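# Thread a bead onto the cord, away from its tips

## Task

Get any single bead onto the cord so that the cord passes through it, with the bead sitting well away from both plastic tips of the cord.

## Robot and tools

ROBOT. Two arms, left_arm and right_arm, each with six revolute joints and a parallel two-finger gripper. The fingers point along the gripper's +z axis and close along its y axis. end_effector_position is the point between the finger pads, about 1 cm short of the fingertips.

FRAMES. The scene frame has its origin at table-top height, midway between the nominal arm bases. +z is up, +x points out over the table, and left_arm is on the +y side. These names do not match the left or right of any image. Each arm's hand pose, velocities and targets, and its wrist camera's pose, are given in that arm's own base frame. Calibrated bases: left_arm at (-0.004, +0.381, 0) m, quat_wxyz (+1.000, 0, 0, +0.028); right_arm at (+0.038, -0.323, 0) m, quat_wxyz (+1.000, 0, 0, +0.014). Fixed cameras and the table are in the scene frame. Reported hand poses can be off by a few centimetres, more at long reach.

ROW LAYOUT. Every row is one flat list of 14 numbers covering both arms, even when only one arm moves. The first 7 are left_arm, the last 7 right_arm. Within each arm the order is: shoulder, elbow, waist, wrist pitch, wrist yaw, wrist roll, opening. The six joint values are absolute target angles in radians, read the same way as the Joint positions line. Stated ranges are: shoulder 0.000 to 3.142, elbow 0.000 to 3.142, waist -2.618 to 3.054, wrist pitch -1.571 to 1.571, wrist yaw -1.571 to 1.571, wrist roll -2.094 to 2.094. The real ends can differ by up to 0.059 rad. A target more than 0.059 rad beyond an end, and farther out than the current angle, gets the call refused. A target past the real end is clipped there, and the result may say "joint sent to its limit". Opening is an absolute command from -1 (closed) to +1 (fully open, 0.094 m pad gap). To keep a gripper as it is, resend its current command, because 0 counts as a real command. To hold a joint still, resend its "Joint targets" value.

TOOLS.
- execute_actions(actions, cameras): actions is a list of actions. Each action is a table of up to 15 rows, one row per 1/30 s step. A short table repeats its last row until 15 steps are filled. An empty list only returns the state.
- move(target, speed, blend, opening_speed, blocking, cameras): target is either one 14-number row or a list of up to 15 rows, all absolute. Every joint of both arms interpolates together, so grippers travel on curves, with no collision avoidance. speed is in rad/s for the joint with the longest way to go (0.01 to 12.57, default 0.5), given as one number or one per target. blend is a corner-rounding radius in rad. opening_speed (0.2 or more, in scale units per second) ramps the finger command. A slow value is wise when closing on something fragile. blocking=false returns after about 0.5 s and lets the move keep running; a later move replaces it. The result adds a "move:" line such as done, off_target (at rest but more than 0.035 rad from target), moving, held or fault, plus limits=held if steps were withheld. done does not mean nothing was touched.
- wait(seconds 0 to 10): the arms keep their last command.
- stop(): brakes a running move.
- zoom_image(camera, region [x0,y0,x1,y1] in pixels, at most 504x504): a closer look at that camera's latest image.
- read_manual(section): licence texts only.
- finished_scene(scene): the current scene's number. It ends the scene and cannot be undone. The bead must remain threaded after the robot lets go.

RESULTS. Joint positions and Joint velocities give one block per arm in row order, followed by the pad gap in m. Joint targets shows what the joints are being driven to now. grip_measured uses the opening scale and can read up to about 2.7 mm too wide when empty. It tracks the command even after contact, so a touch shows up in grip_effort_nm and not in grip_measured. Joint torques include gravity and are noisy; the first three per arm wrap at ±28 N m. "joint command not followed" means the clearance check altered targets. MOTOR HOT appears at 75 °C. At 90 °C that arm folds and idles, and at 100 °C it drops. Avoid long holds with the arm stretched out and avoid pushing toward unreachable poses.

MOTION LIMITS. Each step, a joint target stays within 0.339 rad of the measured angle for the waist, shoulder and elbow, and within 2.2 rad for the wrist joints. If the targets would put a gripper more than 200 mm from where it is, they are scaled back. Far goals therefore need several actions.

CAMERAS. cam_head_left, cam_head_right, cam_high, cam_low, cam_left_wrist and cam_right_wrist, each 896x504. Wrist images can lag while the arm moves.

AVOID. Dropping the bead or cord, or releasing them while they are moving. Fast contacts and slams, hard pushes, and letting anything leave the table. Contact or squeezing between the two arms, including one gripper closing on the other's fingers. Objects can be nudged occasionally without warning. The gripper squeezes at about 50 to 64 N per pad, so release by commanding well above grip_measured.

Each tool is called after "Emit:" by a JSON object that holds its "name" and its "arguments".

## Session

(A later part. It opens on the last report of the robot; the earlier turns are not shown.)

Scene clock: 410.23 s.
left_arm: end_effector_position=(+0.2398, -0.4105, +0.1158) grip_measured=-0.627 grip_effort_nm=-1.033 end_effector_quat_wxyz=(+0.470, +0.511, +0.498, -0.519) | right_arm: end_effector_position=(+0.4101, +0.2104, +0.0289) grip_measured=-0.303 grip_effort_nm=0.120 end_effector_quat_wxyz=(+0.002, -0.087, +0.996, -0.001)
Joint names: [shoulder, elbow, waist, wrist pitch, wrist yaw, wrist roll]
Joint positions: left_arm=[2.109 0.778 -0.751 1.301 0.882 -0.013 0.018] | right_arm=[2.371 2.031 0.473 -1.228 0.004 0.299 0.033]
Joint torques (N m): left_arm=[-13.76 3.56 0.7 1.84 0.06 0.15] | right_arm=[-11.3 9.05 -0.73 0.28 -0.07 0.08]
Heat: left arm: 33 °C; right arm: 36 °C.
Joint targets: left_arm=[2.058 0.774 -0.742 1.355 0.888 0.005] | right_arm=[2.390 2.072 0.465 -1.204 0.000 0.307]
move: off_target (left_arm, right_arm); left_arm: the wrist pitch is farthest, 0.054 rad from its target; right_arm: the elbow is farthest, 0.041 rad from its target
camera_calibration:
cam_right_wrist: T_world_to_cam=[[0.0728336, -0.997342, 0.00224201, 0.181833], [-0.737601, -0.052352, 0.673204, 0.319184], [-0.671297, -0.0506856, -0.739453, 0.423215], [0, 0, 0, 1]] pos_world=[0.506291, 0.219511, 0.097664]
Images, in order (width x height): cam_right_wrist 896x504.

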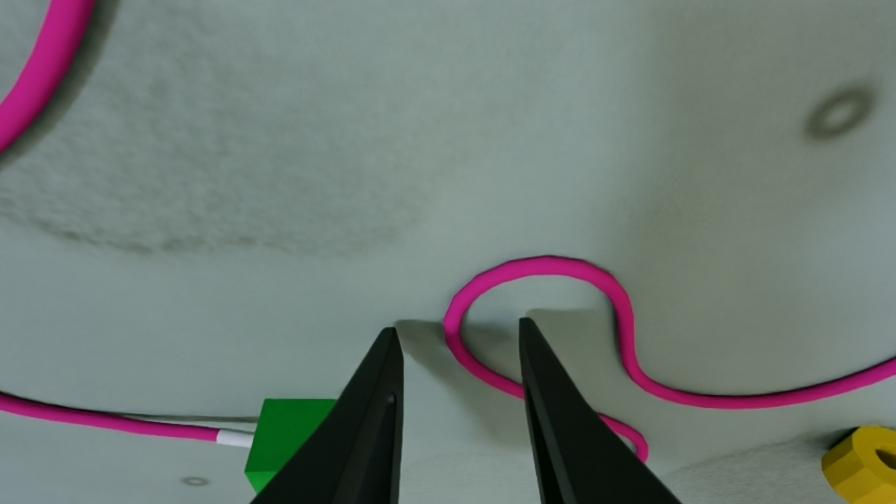

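Emit:
{"name": "move", "arguments": {"target": [[2.058,0.774,-0.742,1.355,0.888,0.005,-0.67,2.3897,1.987,0.463,-1.175,0.0,0.307,-0.4],[2.058,0.774,-0.742,1.355,0.888,0.005,-0.67,2.3897,1.987,0.463,-1.175,0.0,0.307,-0.97]], "speed": 0.1, "opening_speed": 1.0, "cameras": ["cam_right_wrist"]}}

Scene clock: 441.40 s.
left_arm: end_effector_position=(+0.2398, -0.4105, +0.1158) grip_measured=-0.627 grip_effort_nm=-1.028 end_effector_quat_wxyz=(+0.470, +0.511, +0.498, -0.519) | right_arm: end_effector_position=(+0.4124, +0.2149, +0.0253) grip_measured=-0.946 grip_effort_nm=-1.004 end_effector_quat_wxyz=(+0.007, -0.086, +0.996, +0.010)
Joint names: [shoulder, elbow, waist, wrist pitch, wrist yaw, wrist roll]
Joint positions: left_arm=[2.109 0.778 -0.751 1.301 0.882 -0.013 0.018] | right_arm=[2.371 2.016 0.473 -1.195 -0.013 0.301 0.003]
Joint torques (N m): left_arm=[-13.76 3.55 0.72 1.84 0.06 0.15] | right_arm=[-11.34 3.79 -0.92 0.25 0.11 0.07]
Heat: left arm: 33 °C; right arm: 34 °C.
Joint targets: left_arm=[2.058 0.774 -0.742 1.355 0.888 0.005] | right_arm=[2.390 1.987 0.463 -1.175 0.000 0.307]
move: off_target (left_arm); left_arm: the wrist pitch is farthest, 0.054 rad from its target
camera_calibration:
cam_right_wrist: T_world_to_cam=[[0.0712723, -0.997259, -0.0198689, 0.187308], [-0.743356, -0.0663872, 0.665594, 0.329159], [-0.665088, -0.0326688, -0.74605, 0.416081], [0, 0, 0, 1]] pos_world=[0.508063, 0.222239, 0.0950521]
Images, in order (width x height): cam_right_wrist 896x504.

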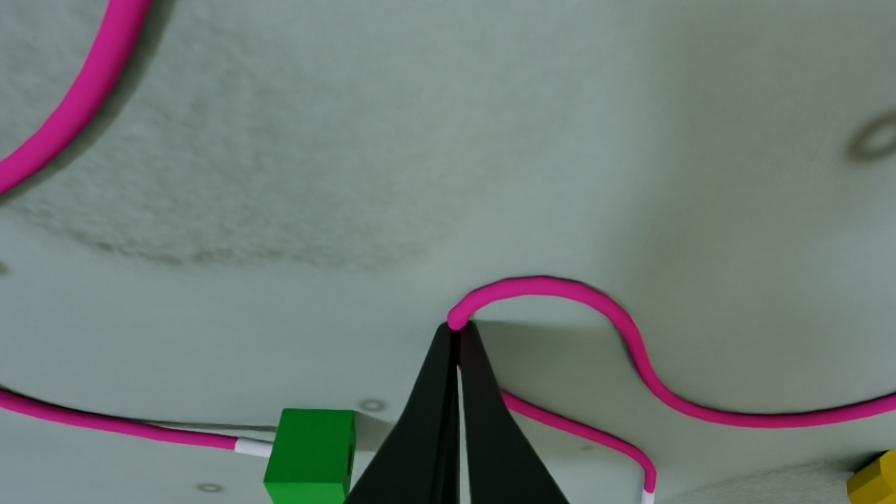

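Emit:
{"name": "move", "arguments": {"target": [[2.058,0.774,-0.742,1.355,0.888,0.005,-0.67,2.325,1.995,0.463,-1.18,0.0,0.307,-0.97],[2.058,0.774,-0.742,1.355,0.888,0.005,-0.67,2.15,1.96,0.46,-1.30,-0.1,0.28,-0.97],[2.058,0.774,-0.742,1.355,0.888,0.005,-0.67,1.026,0.7594,0.31,0.3035,-1.236,-0.004,-0.97]], "speed": [0.4,0.4,0.6], "blend": [0,0.05,0], "cameras": ["cam_low","cam_left_wrist"]}}

Scene clock: 474.23 s.
left_arm: end_effector_position=(+0.2398, -0.4105, +0.1159) grip_measured=-0.627 grip_effort_nm=-1.033 end_effector_quat_wxyz=(+0.470, +0.511, +0.498, -0.519) | right_arm: end_effector_position=(+0.2034, +0.2449, +0.3414) grip_measured=-0.950 grip_effort_nm=-1.057 end_effector_quat_wxyz=(+0.506, -0.492, +0.507, +0.495)
Joint names: [shoulder, elbow, waist, wrist pitch, wrist yaw, wrist roll]
Joint positions: left_arm=[2.109 0.778 -0.751 1.302 0.882 -0.013 0.018] | right_arm=[1.044 0.779 0.319 0.271 -1.227 0.01 0.002]
Joint torques (N m): left_arm=[-13.76 3.56 0.72 1.83 0.06 0.15] | right_arm=[-3.79 5.6 -0.75 1.62 -0.12 -0.11]
Heat: left arm: 33 °C; right arm: 34 °C.
Joint targets: left_arm=[2.058 0.774 -0.742 1.355 0.888 0.005] | right_arm=[1.026 0.759 0.310 0.304 -1.236 -0.004]
move: off_target (left_arm); left_arm: the wrist pitch is farthest, 0.053 rad from its target
camera_calibration:
cam_left_wrist: T_world_to_cam=[[-0.993462, 0.0653249, -0.0936251, 0.280348], [0.112884, 0.68448, -0.720239, 0.363298], [0.017035, -0.726099, -0.687379, -0.109317], [0, 0, 0, 1]] pos_world=[0.239366, -0.346359, 0.212766]
Images, in order (width x height): cam_low 896x504, cam_left_wrist 896x504.

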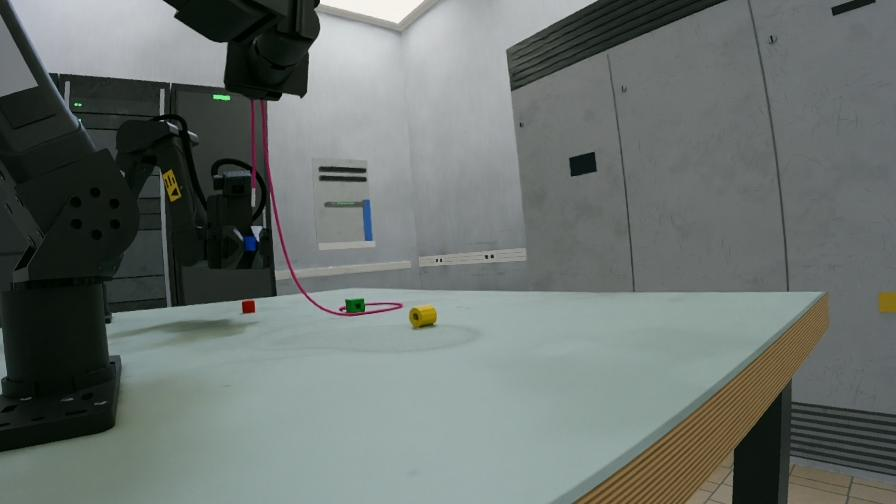

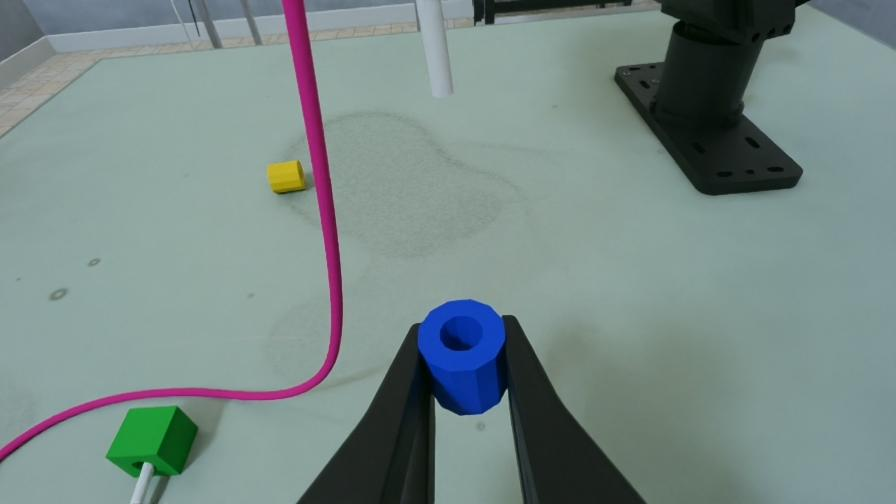

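Emit:
{"name": "move", "arguments": {"target": [2.058,0.774,-0.742,1.355,0.888,0.005,-0.67,1.122,0.6715,0.466,0.460,-1.0745,-0.014,-0.97], "speed": 0.15, "cameras": ["cam_low","cam_left_wrist"]}}

Emit:
{"name": "zoom_image", "arguments": {"camera": "cam_left_wrist", "region": [400, 200, 530, 420]}}

Emit:
{"name": "zoom_image", "arguments": {"camera": "cam_low", "region": [200, 130, 300, 290]}}

Scene clock: 505.53 s.
left_arm: end_effector_position=(+0.2398, -0.4105, +0.1159) grip_measured=-0.627 grip_effort_nm=-1.028 end_effector_quat_wxyz=(+0.470, +0.511, +0.498, -0.519) | right_arm: end_effector_position=(+0.2044, +0.2777, +0.3076) grip_measured=-0.950 grip_effort_nm=-1.057 end_effector_quat_wxyz=(+0.505, -0.492, +0.509, +0.493)
Joint names: [shoulder, elbow, waist, wrist pitch, wrist yaw, wrist roll]
Joint positions: left_arm=[2.109 0.778 -0.751 1.302 0.882 -0.013 0.018] | right_arm=[1.119 0.688 0.458 0.426 -1.084 0 0.002]
Joint torques (N m): left_arm=[-13.78 3.58 0.72 1.83 0.06 0.16] | right_arm=[-2.76 5.72 0.61 1.74 0.05 -0.12]
Heat: left arm: 33 °C; right arm: 30 °C.
Joint targets: left_arm=[2.058 0.774 -0.742 1.355 0.888 0.005] | right_arm=[1.122 0.671 0.466 0.460 -1.075 -0.014]
move: off_target (left_arm); left_arm: the wrist pitch is farthest, 0.053 rad from its target
camera_calibration:
cam_left_wrist: T_world_to_cam=[[-0.993462, 0.0653249, -0.0936251, 0.280348], [0.112884, 0.68448, -0.720239, 0.363298], [0.017035, -0.726099, -0.687379, -0.109317], [0, 0, 0, 1]] pos_world=[0.239366, -0.346359, 0.212766]
Images, in order (width x height): cam_low 896x504, cam_left_wrist 896x504.

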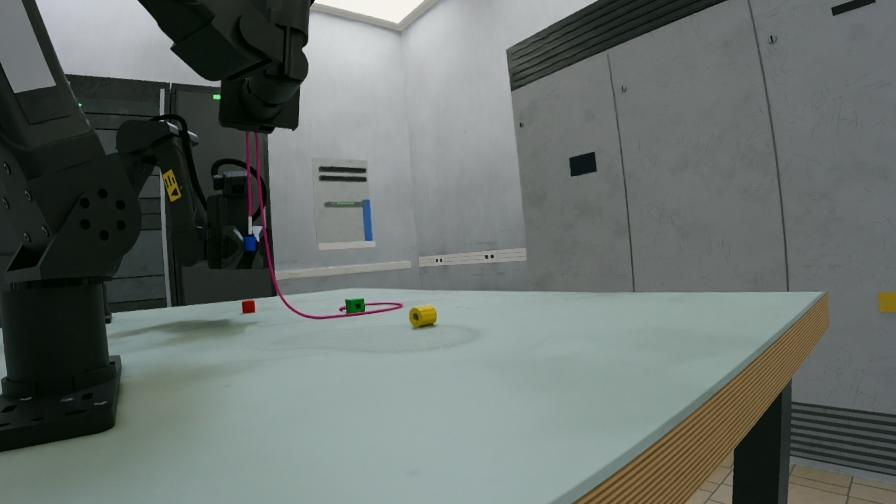

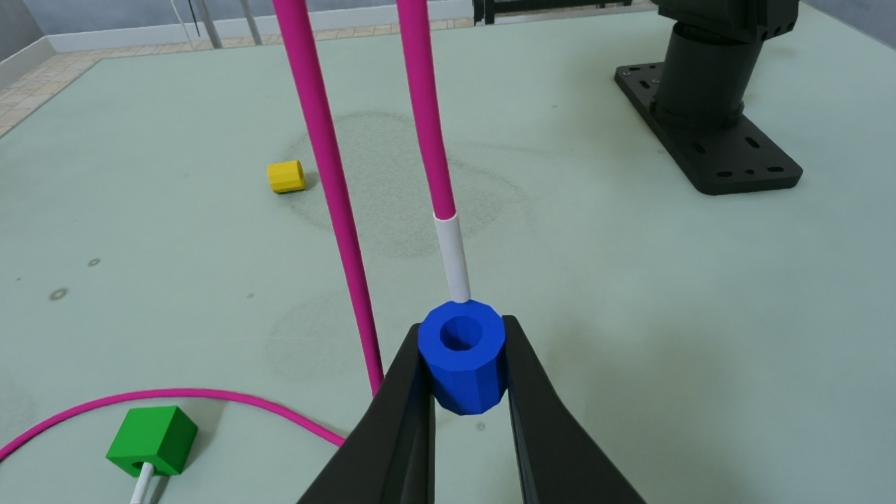

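Scaled by 2.291 from the camera's 896x504 image, which has a finer 1280x720 frame.

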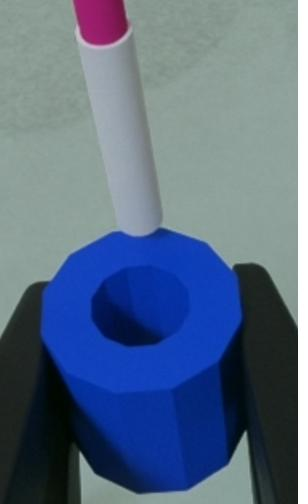

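Scaled by 3.150 from the camera's 896x504 image, which has a finer 1280x720 frame.

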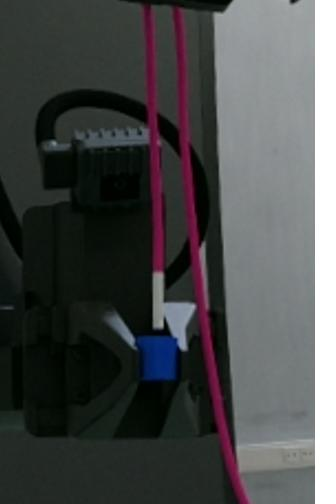

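Emit:
{"name": "move", "arguments": {"target": [2.058,0.774,-0.742,1.355,0.888,0.005,-0.67,1.134,0.662,0.481,0.486,-1.061,-0.014,-0.97], "speed": 0.08, "cameras": ["cam_low","cam_left_wrist"]}}

Emit:
{"name": "zoom_image", "arguments": {"camera": "cam_left_wrist", "region": [400, 200, 530, 420]}}

Emit:
{"name": "zoom_image", "arguments": {"camera": "cam_low", "region": [200, 130, 300, 290]}}

Scene clock: 559.30 s.
left_arm: end_effector_position=(+0.2398, -0.4105, +0.1159) grip_measured=-0.627 grip_effort_nm=-1.028 end_effector_quat_wxyz=(+0.470, +0.511, +0.498, -0.519) | right_arm: end_effector_position=(+0.2043, +0.2812, +0.3050) grip_measured=-0.950 grip_effort_nm=-1.053 end_effector_quat_wxyz=(+0.508, -0.493, +0.506, +0.493)
Joint names: [shoulder, elbow, waist, wrist pitch, wrist yaw, wrist roll]
Joint positions: left_arm=[2.109 0.778 -0.751 1.302 0.882 -0.013 0.018] | right_arm=[1.13 0.68 0.473 0.452 -1.071 -0.001 0.002]
Joint torques (N m): left_arm=[-13.76 3.55 0.7 1.84 0.06 0.15] | right_arm=[-2.7 5.67 0.79 1.73 0.06 -0.13]
Heat: left arm: 33 °C; right arm: 29 °C.
Joint targets: left_arm=[2.058 0.774 -0.742 1.355 0.888 0.005] | right_arm=[1.134 0.662 0.481 0.486 -1.061 -0.014]
move: off_target (left_arm); left_arm: the wrist pitch is farthest, 0.053 rad from its target
camera_calibration:
cam_left_wrist: T_world_to_cam=[[-0.993462, 0.0653249, -0.0936251, 0.280348], [0.112884, 0.68448, -0.720239, 0.363298], [0.017035, -0.726099, -0.687379, -0.109317], [0, 0, 0, 1]] pos_world=[0.239366, -0.346359, 0.212766]
Images, in order (width x height): cam_low 896x504, cam_left_wrist 896x504.

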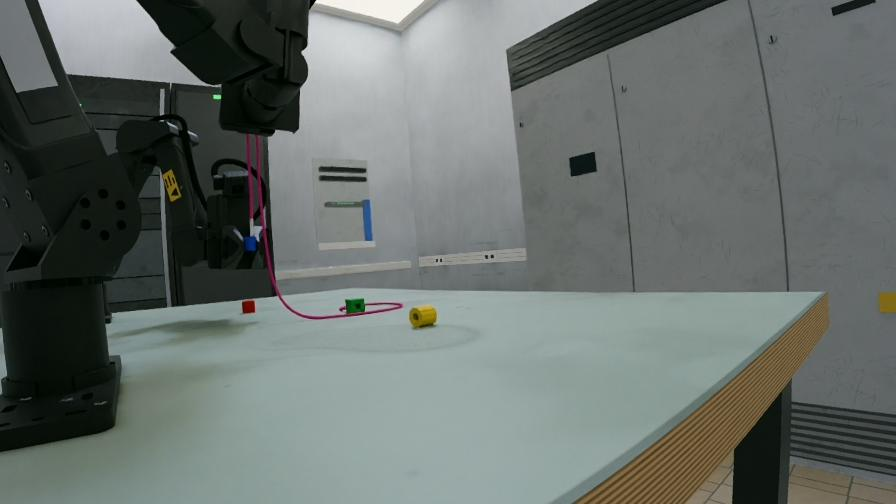

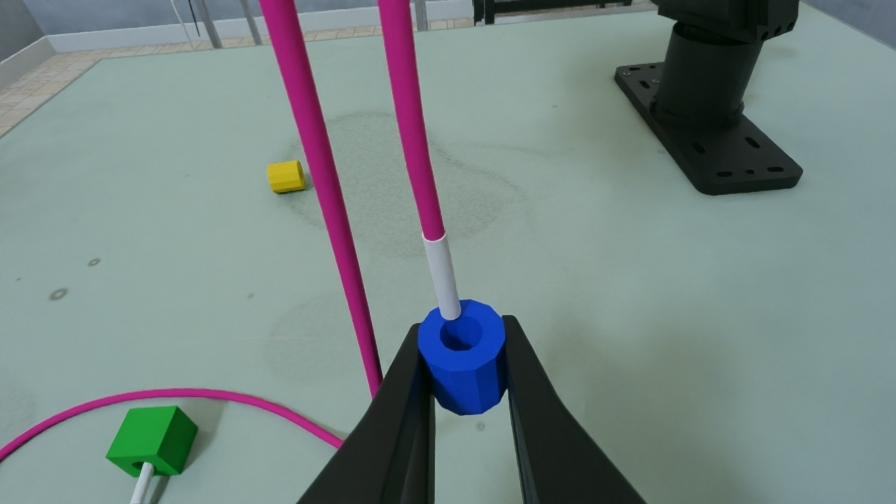

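Scaled by 2.291 from the camera's 896x504 image, which has a finer 1280x720 frame.

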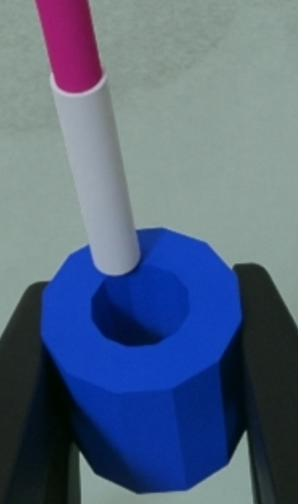

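Scaled by 3.150 from the camera's 896x504 image, which has a finer 1280x720 frame.

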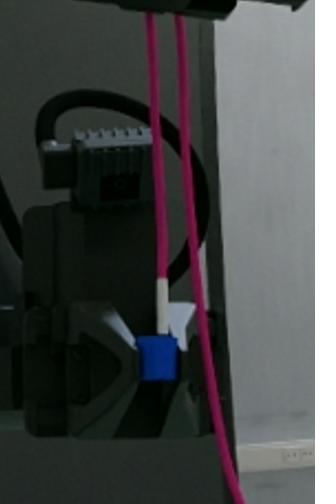

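Emit:
{"name": "move", "arguments": {"target": [2.058,0.774,-0.742,1.355,0.888,0.005,-0.67,1.130,0.664,0.4995,0.484,-1.042,-0.014,-0.97], "speed": 0.05, "cameras": ["cam_low","cam_left_wrist"]}}

Emit:
{"name": "zoom_image", "arguments": {"camera": "cam_left_wrist", "region": [400, 200, 530, 420]}}

Emit:
{"name": "zoom_image", "arguments": {"camera": "cam_low", "region": [200, 130, 300, 290]}}

Scene clock: 577.87 s.
left_arm: end_effector_position=(+0.2398, -0.4105, +0.1159) grip_measured=-0.627 grip_effort_nm=-1.028 end_effector_quat_wxyz=(+0.470, +0.511, +0.498, -0.519) | right_arm: end_effector_position=(+0.2022, +0.2849, +0.3052) grip_measured=-0.950 grip_effort_nm=-1.057 end_effector_quat_wxyz=(+0.508, -0.494, +0.506, +0.493)
Joint names: [shoulder, elbow, waist, wrist pitch, wrist yaw, wrist roll]
Joint positions: left_arm=[2.109 0.778 -0.751 1.302 0.882 -0.013 0.018] | right_arm=[1.13 0.68 0.491 0.453 -1.052 -0.001 0.002]
Joint torques (N m): left_arm=[-13.76 3.56 0.73 1.83 0.06 0.15] | right_arm=[-2.96 5.86 0.69 1.73 0.09 -0.12]
Heat: left arm: 34 °C; right arm: 29 °C.
Joint targets: left_arm=[2.058 0.774 -0.742 1.355 0.888 0.005] | right_arm=[1.130 0.664 0.500 0.484 -1.042 -0.014]
move: off_target (left_arm); left_arm: the wrist pitch is farthest, 0.053 rad from its target
camera_calibration:
cam_left_wrist: T_world_to_cam=[[-0.993462, 0.0653249, -0.0936251, 0.280348], [0.112884, 0.68448, -0.720239, 0.363298], [0.017035, -0.726099, -0.687379, -0.109317], [0, 0, 0, 1]] pos_world=[0.239366, -0.346359, 0.212766]
Images, in order (width x height): cam_low 896x504, cam_left_wrist 896x504.

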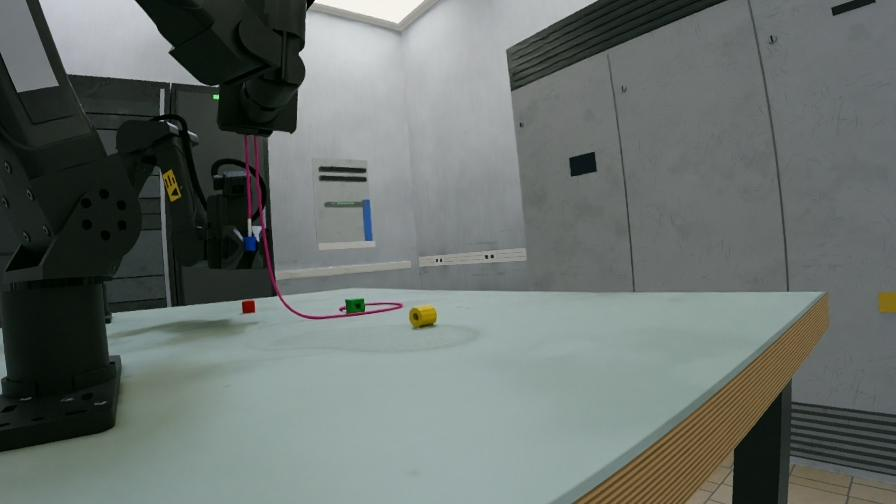

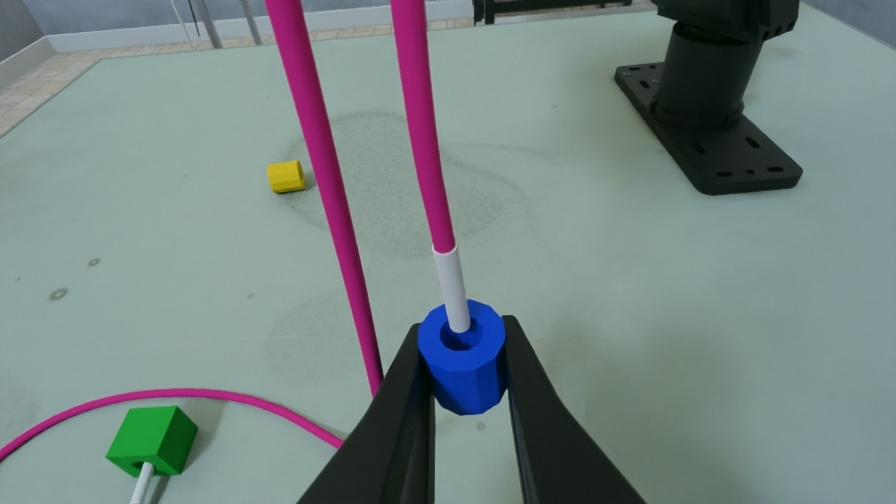

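Scaled by 2.291 from the camera's 896x504 image, which has a finer 1280x720 frame.

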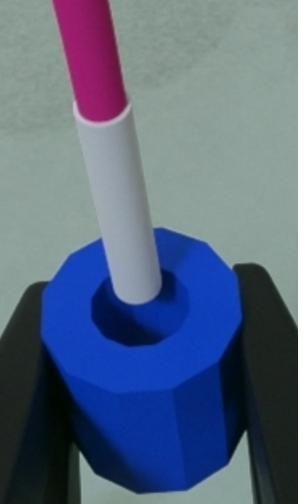

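Scaled by 3.150 from the camera's 896x504 image, which has a finer 1280x720 frame.

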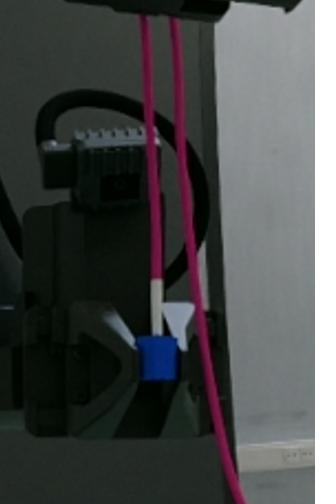

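Emit:
{"name": "move", "arguments": {"target": [2.058,0.774,-0.742,1.355,0.888,0.005,-0.67,1.146,0.6226,0.4995,0.539,-1.042,-0.014,-0.97], "speed": 0.06, "cameras": ["cam_low","cam_left_wrist"]}}

Emit:
{"name": "zoom_image", "arguments": {"camera": "cam_left_wrist", "region": [400, 200, 530, 420]}}

Emit:
{"name": "zoom_image", "arguments": {"camera": "cam_low", "region": [200, 130, 300, 290]}}

Scene clock: 594.00 s.
left_arm: end_effector_position=(+0.2398, -0.4105, +0.1159) grip_measured=-0.627 grip_effort_nm=-1.023 end_effector_quat_wxyz=(+0.470, +0.511, +0.498, -0.519) | right_arm: end_effector_position=(+0.2023, +0.2848, +0.2944) grip_measured=-0.950 grip_effort_nm=-1.053 end_effector_quat_wxyz=(+0.509, -0.493, +0.505, +0.492)
Joint names: [shoulder, elbow, waist, wrist pitch, wrist yaw, wrist roll]
Joint positions: left_arm=[2.109 0.778 -0.751 1.302 0.882 -0.013 0.018] | right_arm=[1.141 0.641 0.491 0.505 -1.051 -0.001 0.002]
Joint torques (N m): left_arm=[-13.76 3.55 0.7 1.84 0.06 0.15] | right_arm=[-2.69 5.55 0.7 1.79 0.04 -0.11]
Heat: left arm: 34 °C; right arm: 29 °C.
Joint targets: left_arm=[2.058 0.774 -0.742 1.355 0.888 0.005] | right_arm=[1.146 0.623 0.500 0.539 -1.042 -0.014]
move: off_target (left_arm); left_arm: the wrist pitch is farthest, 0.053 rad from its target
camera_calibration:
cam_left_wrist: T_world_to_cam=[[-0.993462, 0.0653249, -0.0936251, 0.280348], [0.112884, 0.68448, -0.720239, 0.363298], [0.017035, -0.726099, -0.687379, -0.109317], [0, 0, 0, 1]] pos_world=[0.239366, -0.346359, 0.212766]
Images, in order (width x height): cam_low 896x504, cam_left_wrist 896x504.

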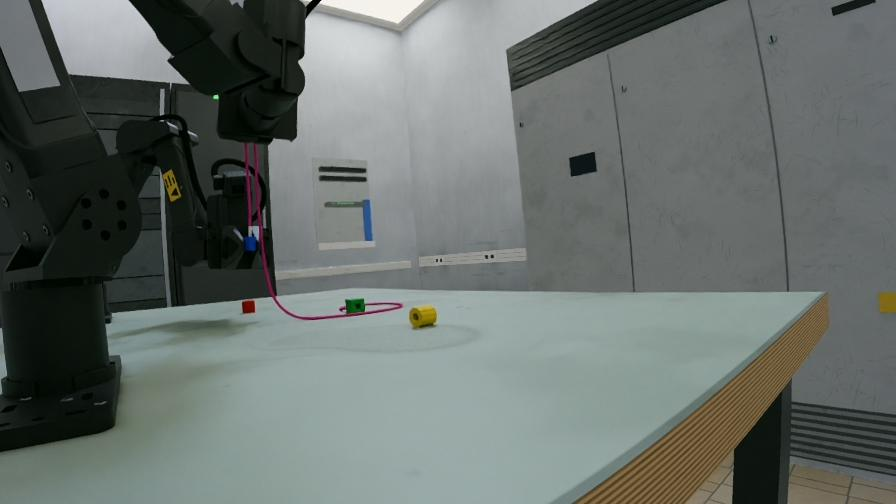

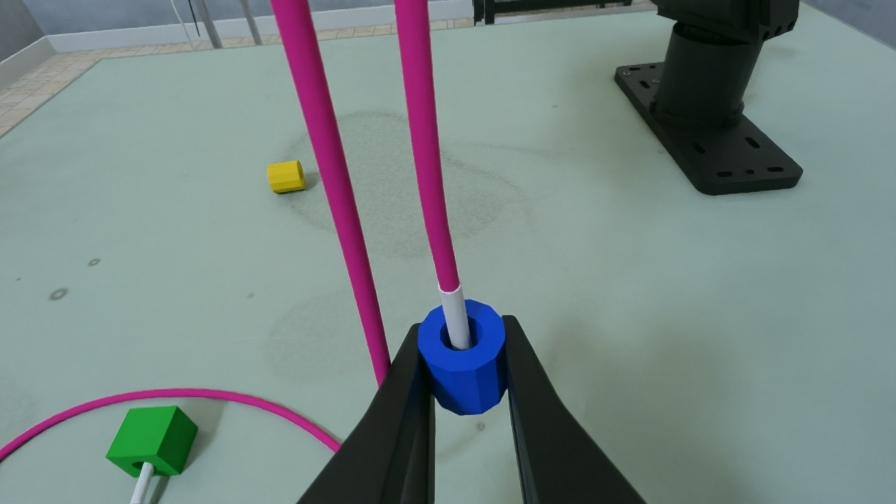

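Scaled by 2.291 from the camera's 896x504 image, which has a finer 1280x720 frame.

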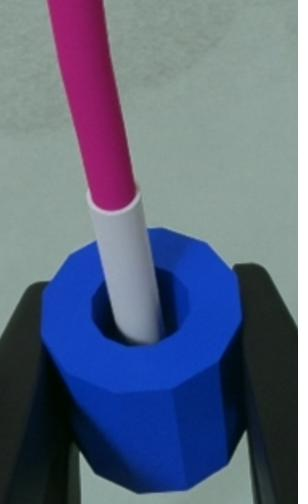

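Scaled by 3.150 from the camera's 896x504 image, which has a finer 1280x720 frame.

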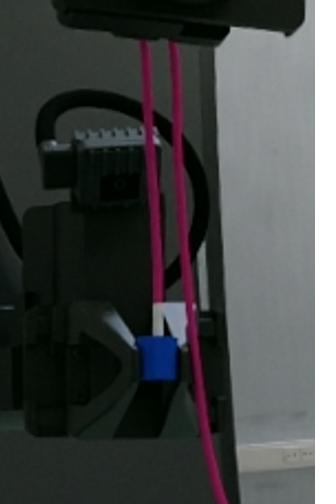

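Emit:
{"name": "move", "arguments": {"target": [[2.058,0.774,-0.742,1.355,0.888,0.005,-0.67,1.206,0.5145,0.4995,0.702,-1.042,-0.014,-0.97],[2.058,0.774,-0.742,1.355,0.888,0.005,-0.67,1.290,0.429,0.4995,0.871,-1.042,-0.014,-0.97],[2.058,0.774,-0.742,1.355,0.888,0.005,-0.67,1.397,0.3648,0.4995,1.039,-1.042,-0.014,-0.97]], "speed": 0.2, "blend": [0.03,0.03,0], "cameras": ["cam_low","cam_left_wrist"]}}

Scene clock: 665.57 s.
left_arm: end_effector_position=(+0.2398, -0.4105, +0.1159) grip_measured=-0.627 grip_effort_nm=-1.028 end_effector_quat_wxyz=(+0.470, +0.511, +0.498, -0.519) | right_arm: end_effector_position=(+0.2023, +0.2848, +0.2019) grip_measured=-0.950 grip_effort_nm=-1.053 end_effector_quat_wxyz=(+0.506, -0.493, +0.508, +0.493)
Joint names: [shoulder, elbow, waist, wrist pitch, wrist yaw, wrist roll]
Joint positions: left_arm=[2.109 0.778 -0.751 1.302 0.882 -0.013 0.018] | right_arm=[1.391 0.38 0.491 1.006 -1.051 -0.001 0.002]
Joint torques (N m): left_arm=[-13.78 3.55 0.7 1.84 0.06 0.16] | right_arm=[-3.34 4.44 0.76 1.78 0.04 -0.11]
Heat: left arm: 35 °C; right arm: 31 °C.
Joint targets: left_arm=[2.058 0.774 -0.742 1.355 0.888 0.005] | right_arm=[1.397 0.365 0.500 1.039 -1.042 -0.014]
move: off_target (left_arm); left_arm: the wrist pitch is farthest, 0.053 rad from its target
camera_calibration:
cam_left_wrist: T_world_to_cam=[[-0.993462, 0.0653249, -0.0936251, 0.280348], [0.112884, 0.68448, -0.720239, 0.363298], [0.017035, -0.726099, -0.687379, -0.109317], [0, 0, 0, 1]] pos_world=[0.239366, -0.346359, 0.212766]
Images, in order (width x height): cam_low 896x504, cam_left_wrist 896x504.

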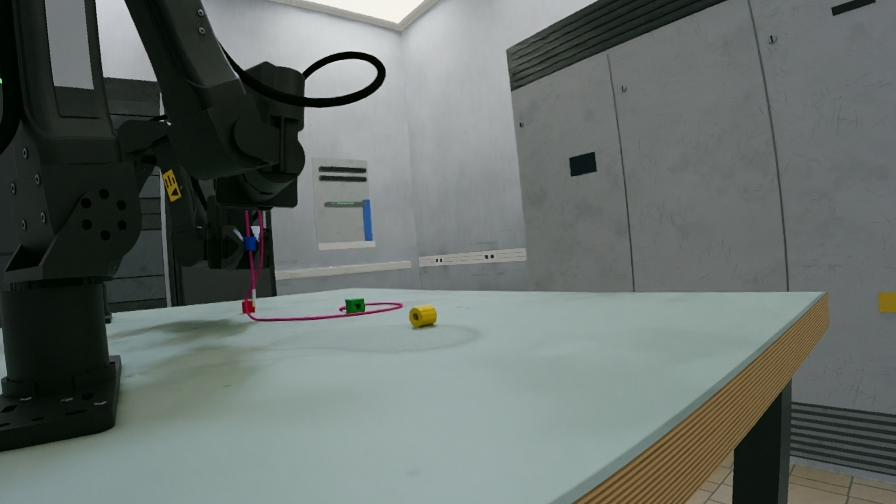

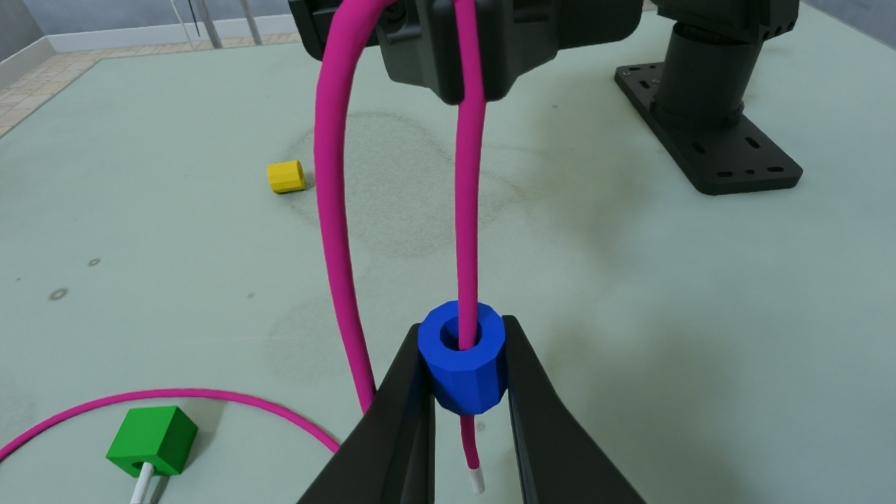

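Emit:
{"name": "move", "arguments": {"target": [[1.960,1.170,-0.825,-0.016,0.579,-0.974,-0.67,1.797,1.005,0.500,-0.236,-0.723,0.738,-0.97],[2.075,1.111,-0.825,0.085,0.579,-0.974,-0.67,1.862,0.904,0.500,-0.084,-0.723,0.738,-0.97]], "speed": [0.35,0.12], "cameras": ["cam_low","cam_left_wrist","cam_right_wrist"]}}

Scene clock: 682.43 s.
left_arm: end_effector_position=(+0.2538, -0.4120, +0.0189) grip_measured=-0.627 grip_effort_nm=-1.023 end_effector_quat_wxyz=(-0.012, +0.023, +0.907, -0.420) | right_arm: end_effector_position=(+0.2867, +0.2887, +0.0353) grip_measured=-0.950 grip_effort_nm=-1.057 end_effector_quat_wxyz=(+0.000, +0.021, +0.907, +0.420)
Joint names: [shoulder, elbow, waist, wrist pitch, wrist yaw, wrist roll]
Joint positions: left_arm=[2.057 1.113 -0.816 0.058 0.584 -0.98 0.018] | right_arm=[1.85 0.918 0.491 -0.114 -0.726 0.741 0.002]
Joint torques (N m): left_arm=[-8.76 4.93 -0.7 1.37 0.14 0.05] | right_arm=[-7.15 4.37 0.8 1.18 -0.28 -0.01]
Heat: left arm: 35 °C; right arm: 31 °C.
Joint targets: left_arm=[2.075 1.111 -0.825 0.085 0.579 -0.974] | right_arm=[1.862 0.904 0.500 -0.084 -0.723 0.738]
move: done
camera_calibration:
cam_left_wrist: T_world_to_cam=[[-0.159961, -0.632216, 0.7581, -0.229781], [-0.699109, 0.614745, 0.365151, 0.449776], [-0.696892, -0.471585, -0.540323, 0.105969], [0, 0, 0, 1]] pos_world=[0.351536, -0.371795, 0.0672185]
cam_right_wrist: T_world_to_cam=[[-0.138686, -0.639389, -0.756273, 0.253031], [-0.741187, -0.439461, 0.50746, 0.346557], [-0.656816, 0.630917, -0.41296, 0.136693], [0, 0, 0, 1]] pos_world=[0.381737, 0.227841, 0.0719456]
Images, in order (width x height): cam_low 896x504, cam_left_wrist 896x504, cam_right_wrist 896x504.

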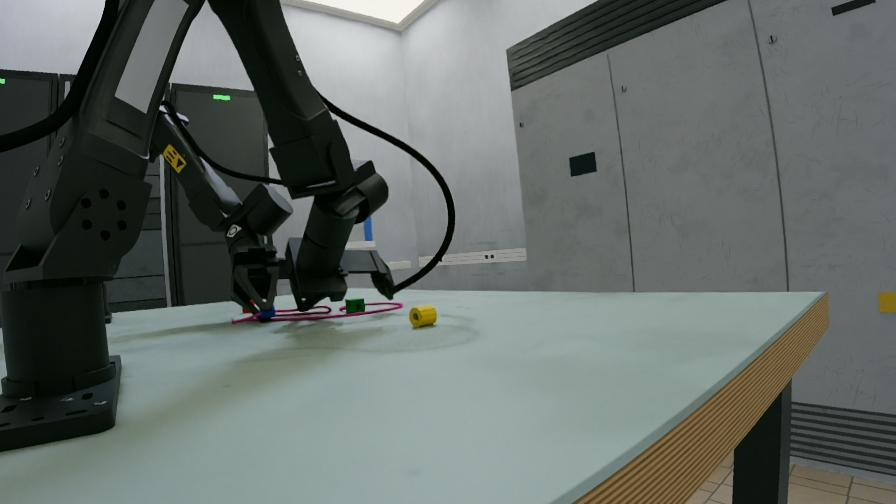

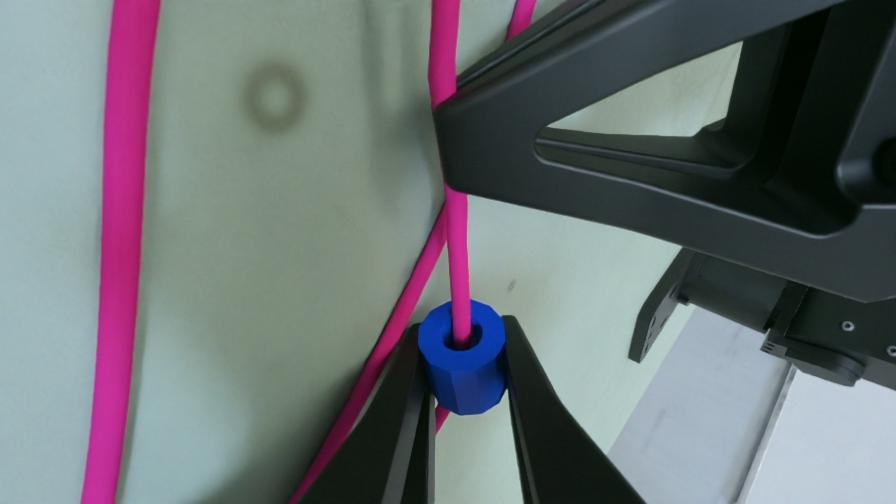

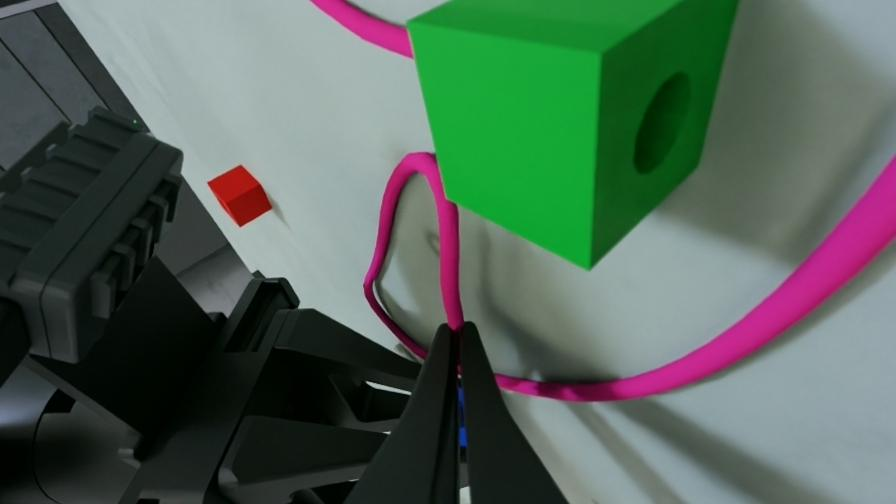

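Emit:
{"name": "move", "arguments": {"target": [[2.075,1.111,-0.825,0.085,0.579,-0.974,-0.67,1.862,0.904,0.500,-0.084,-0.723,0.738,-0.6],[2.075,1.111,-0.825,0.085,0.579,-0.974,-0.42,1.661,0.971,0.350,-0.393,-0.803,0.555,-0.6]], "speed": 0.3, "opening_speed": 0.5, "cameras": ["cam_low","cam_left_wrist","cam_right_wrist"]}}

Scene clock: 723.70 s.
left_arm: end_effector_position=(+0.2547, -0.4135, +0.0207) grip_measured=-0.422 grip_effort_nm=0.105 end_effector_quat_wxyz=(-0.009, +0.025, +0.905, -0.425) | right_arm: end_effector_position=(+0.2857, +0.2421, +0.0766) grip_measured=-0.603 grip_effort_nm=0.120 end_effector_quat_wxyz=(+0.007, +0.015, +0.906, +0.422)
Joint names: [shoulder, elbow, waist, wrist pitch, wrist yaw, wrist roll]
Joint positions: left_arm=[2.057 1.113 -0.816 0.069 0.587 -0.98 0.027] | right_arm=[1.694 0.935 0.357 -0.387 -0.786 0.568 0.019]
Joint torques (N m): left_arm=[-8.77 4.96 -0.69 1.28 0.12 0.05] | right_arm=[-9.65 8.61 -0.61 0.66 -0.52 -0.11]
Heat: left arm: 33 °C; right arm: 29 °C.
Joint targets: left_arm=[2.075 1.111 -0.825 0.085 0.579 -0.974] | right_arm=[1.661 0.971 0.350 -0.393 -0.803 0.555]
move: off_target (right_arm); right_arm: the elbow is farthest, 0.036 rad from its target
camera_calibration:
cam_left_wrist: T_world_to_cam=[[-0.165296, -0.624591, 0.763258, -0.227519], [-0.700047, 0.619437, 0.355291, 0.452993], [-0.694702, -0.475588, -0.539634, 0.104538], [0, 0, 0, 1]] pos_world=[0.352131, -0.372989, 0.0691235]
cam_right_wrist: T_world_to_cam=[[-0.121395, -0.637024, -0.761225, 0.24909], [-0.74843, -0.445006, 0.491753, 0.309059], [-0.652009, 0.629421, -0.422746, 0.182181], [0, 0, 0, 1]] pos_world=[0.38033, 0.181541, 0.114649]
Images, in order (width x height): cam_low 896x504, cam_left_wrist 896x504, cam_right_wrist 896x504.

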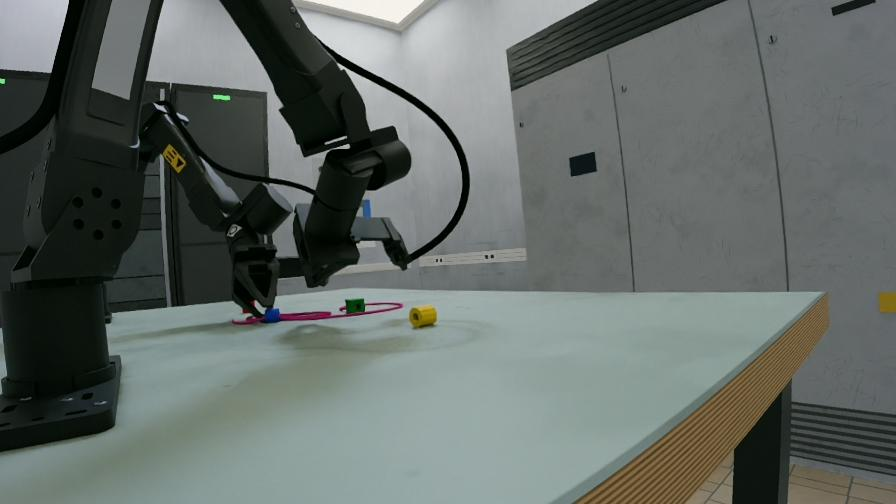

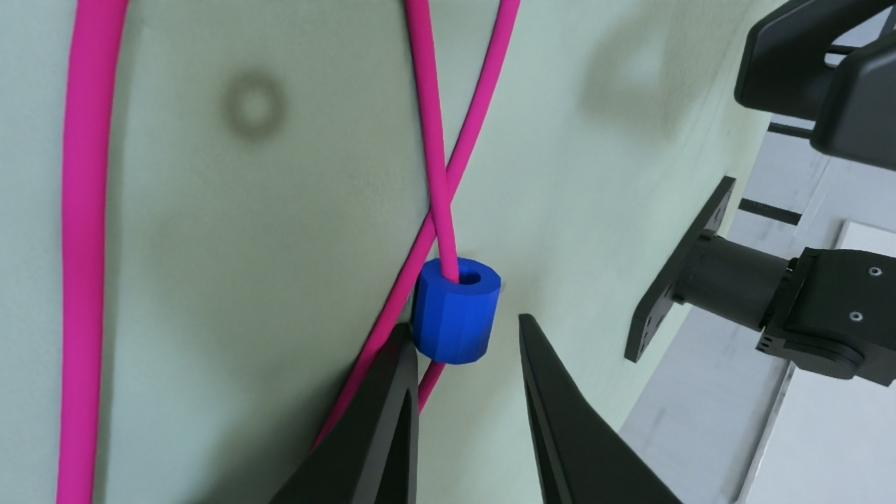

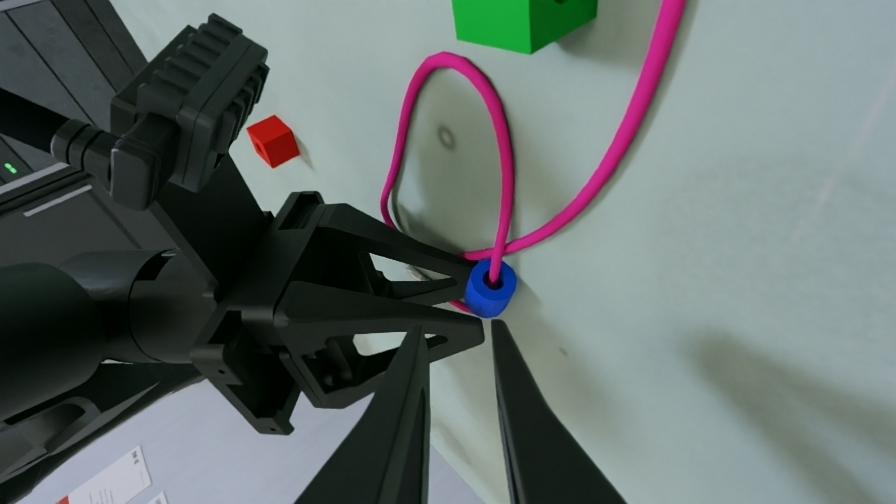

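Emit:
{"name": "move", "arguments": {"target": [[2.010,1.113,-0.822,0.085,0.580,-0.974,-0.42,1.661,0.971,0.350,-0.393,-0.803,0.555,-0.6],[1.827,1.037,-0.713,-0.107,0.658,-0.863,-0.42,1.25,0.85,0.1,-0.9,-0.5,0.4,-0.6]], "speed": [0.2,0.3], "cameras": ["cam_low","cam_high","cam_left_wrist"]}}

Emit:
{"name": "zoom_image", "arguments": {"camera": "cam_high", "region": [390, 180, 540, 290]}}

Scene clock: 739.37 s.
left_arm: end_effector_position=(+0.2545, -0.3653, +0.0567) grip_measured=-0.422 grip_effort_nm=0.100 end_effector_quat_wxyz=(-0.014, +0.026, +0.907, -0.419) | right_arm: end_effector_position=(+0.2417, +0.1136, +0.1114) grip_measured=-0.603 grip_effort_nm=0.120 end_effector_quat_wxyz=(+0.065, +0.111, +0.953, +0.273)
Joint names: [shoulder, elbow, waist, wrist pitch, wrist yaw, wrist roll]
Joint positions: left_arm=[1.876 1.042 -0.721 -0.113 0.647 -0.879 0.027] | right_arm=[1.274 0.867 0.107 -0.891 -0.504 0.41 0.019]
Joint torques (N m): left_arm=[-13.18 5 0.64 1.11 0.31 0.16] | right_arm=[-5.44 4.94 -0.61 0.43 -0.21 -0.08]
Heat: left arm: 33 °C; right arm: 30 °C.
Joint targets: left_arm=[1.827 1.037 -0.713 -0.107 0.658 -0.863] | right_arm=[1.250 0.850 0.100 -0.900 -0.500 0.400]
move: off_target (left_arm); left_arm: the shoulder is farthest, 0.049 rad from its target
camera_calibration:
cam_left_wrist: T_world_to_cam=[[-0.163491, -0.63232, 0.75726, -0.227934], [-0.693506, 0.61959, 0.367637, 0.407972], [-0.701655, -0.465059, -0.539815, 0.152454], [0, 0, 0, 1]] pos_world=[0.352636, -0.326002, 0.104917]
Images, in order (width x height): cam_high 896x504, cam_low 896x504, cam_left_wrist 896x504.

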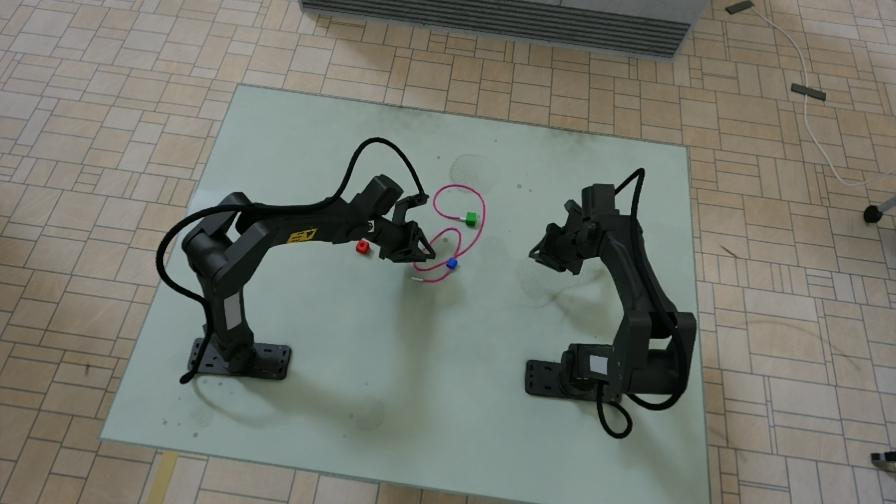

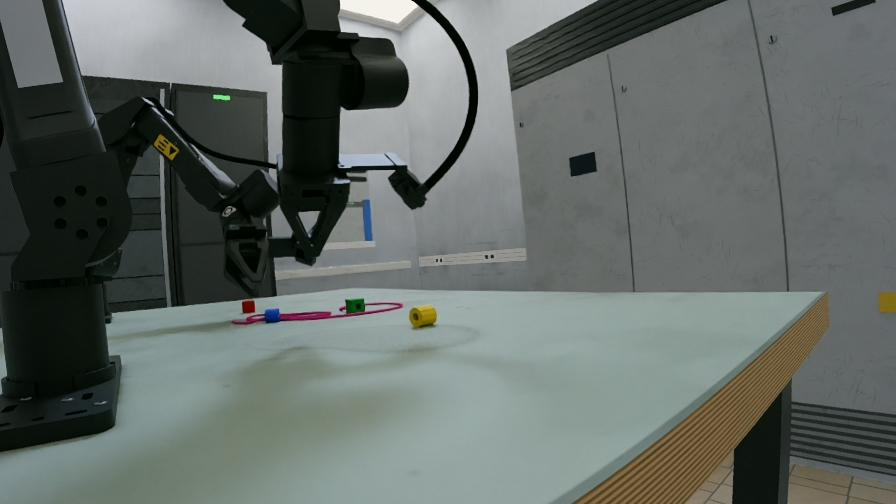

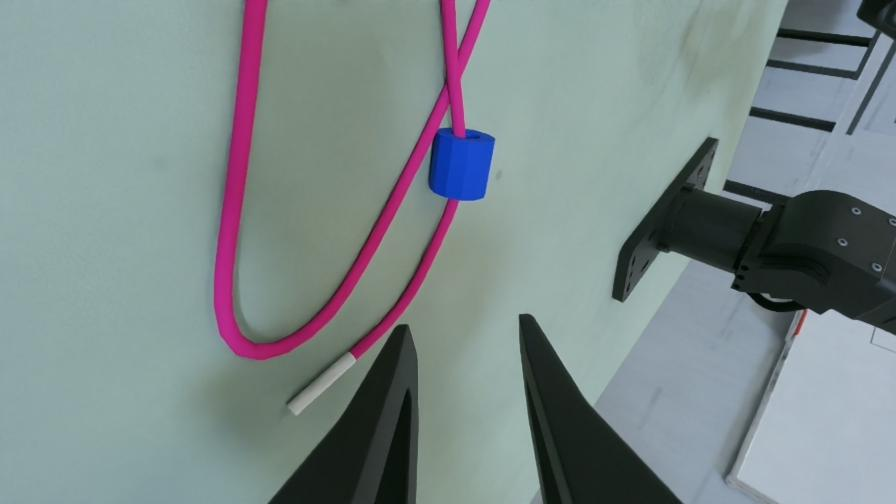

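Scaled by 3.360 from the camera's 896x504 image, which has a finer 1280x720 frame.

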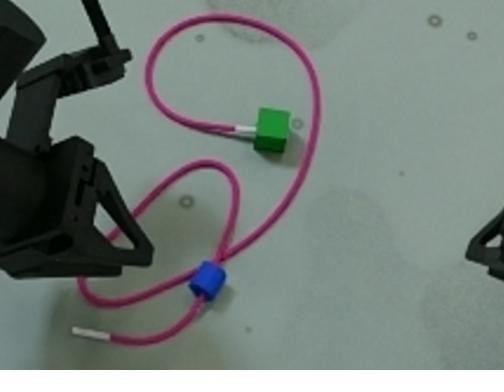

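Emit:
{"name": "finished_scene", "arguments": {"scene": 2}}

The scene is finished: the task was done.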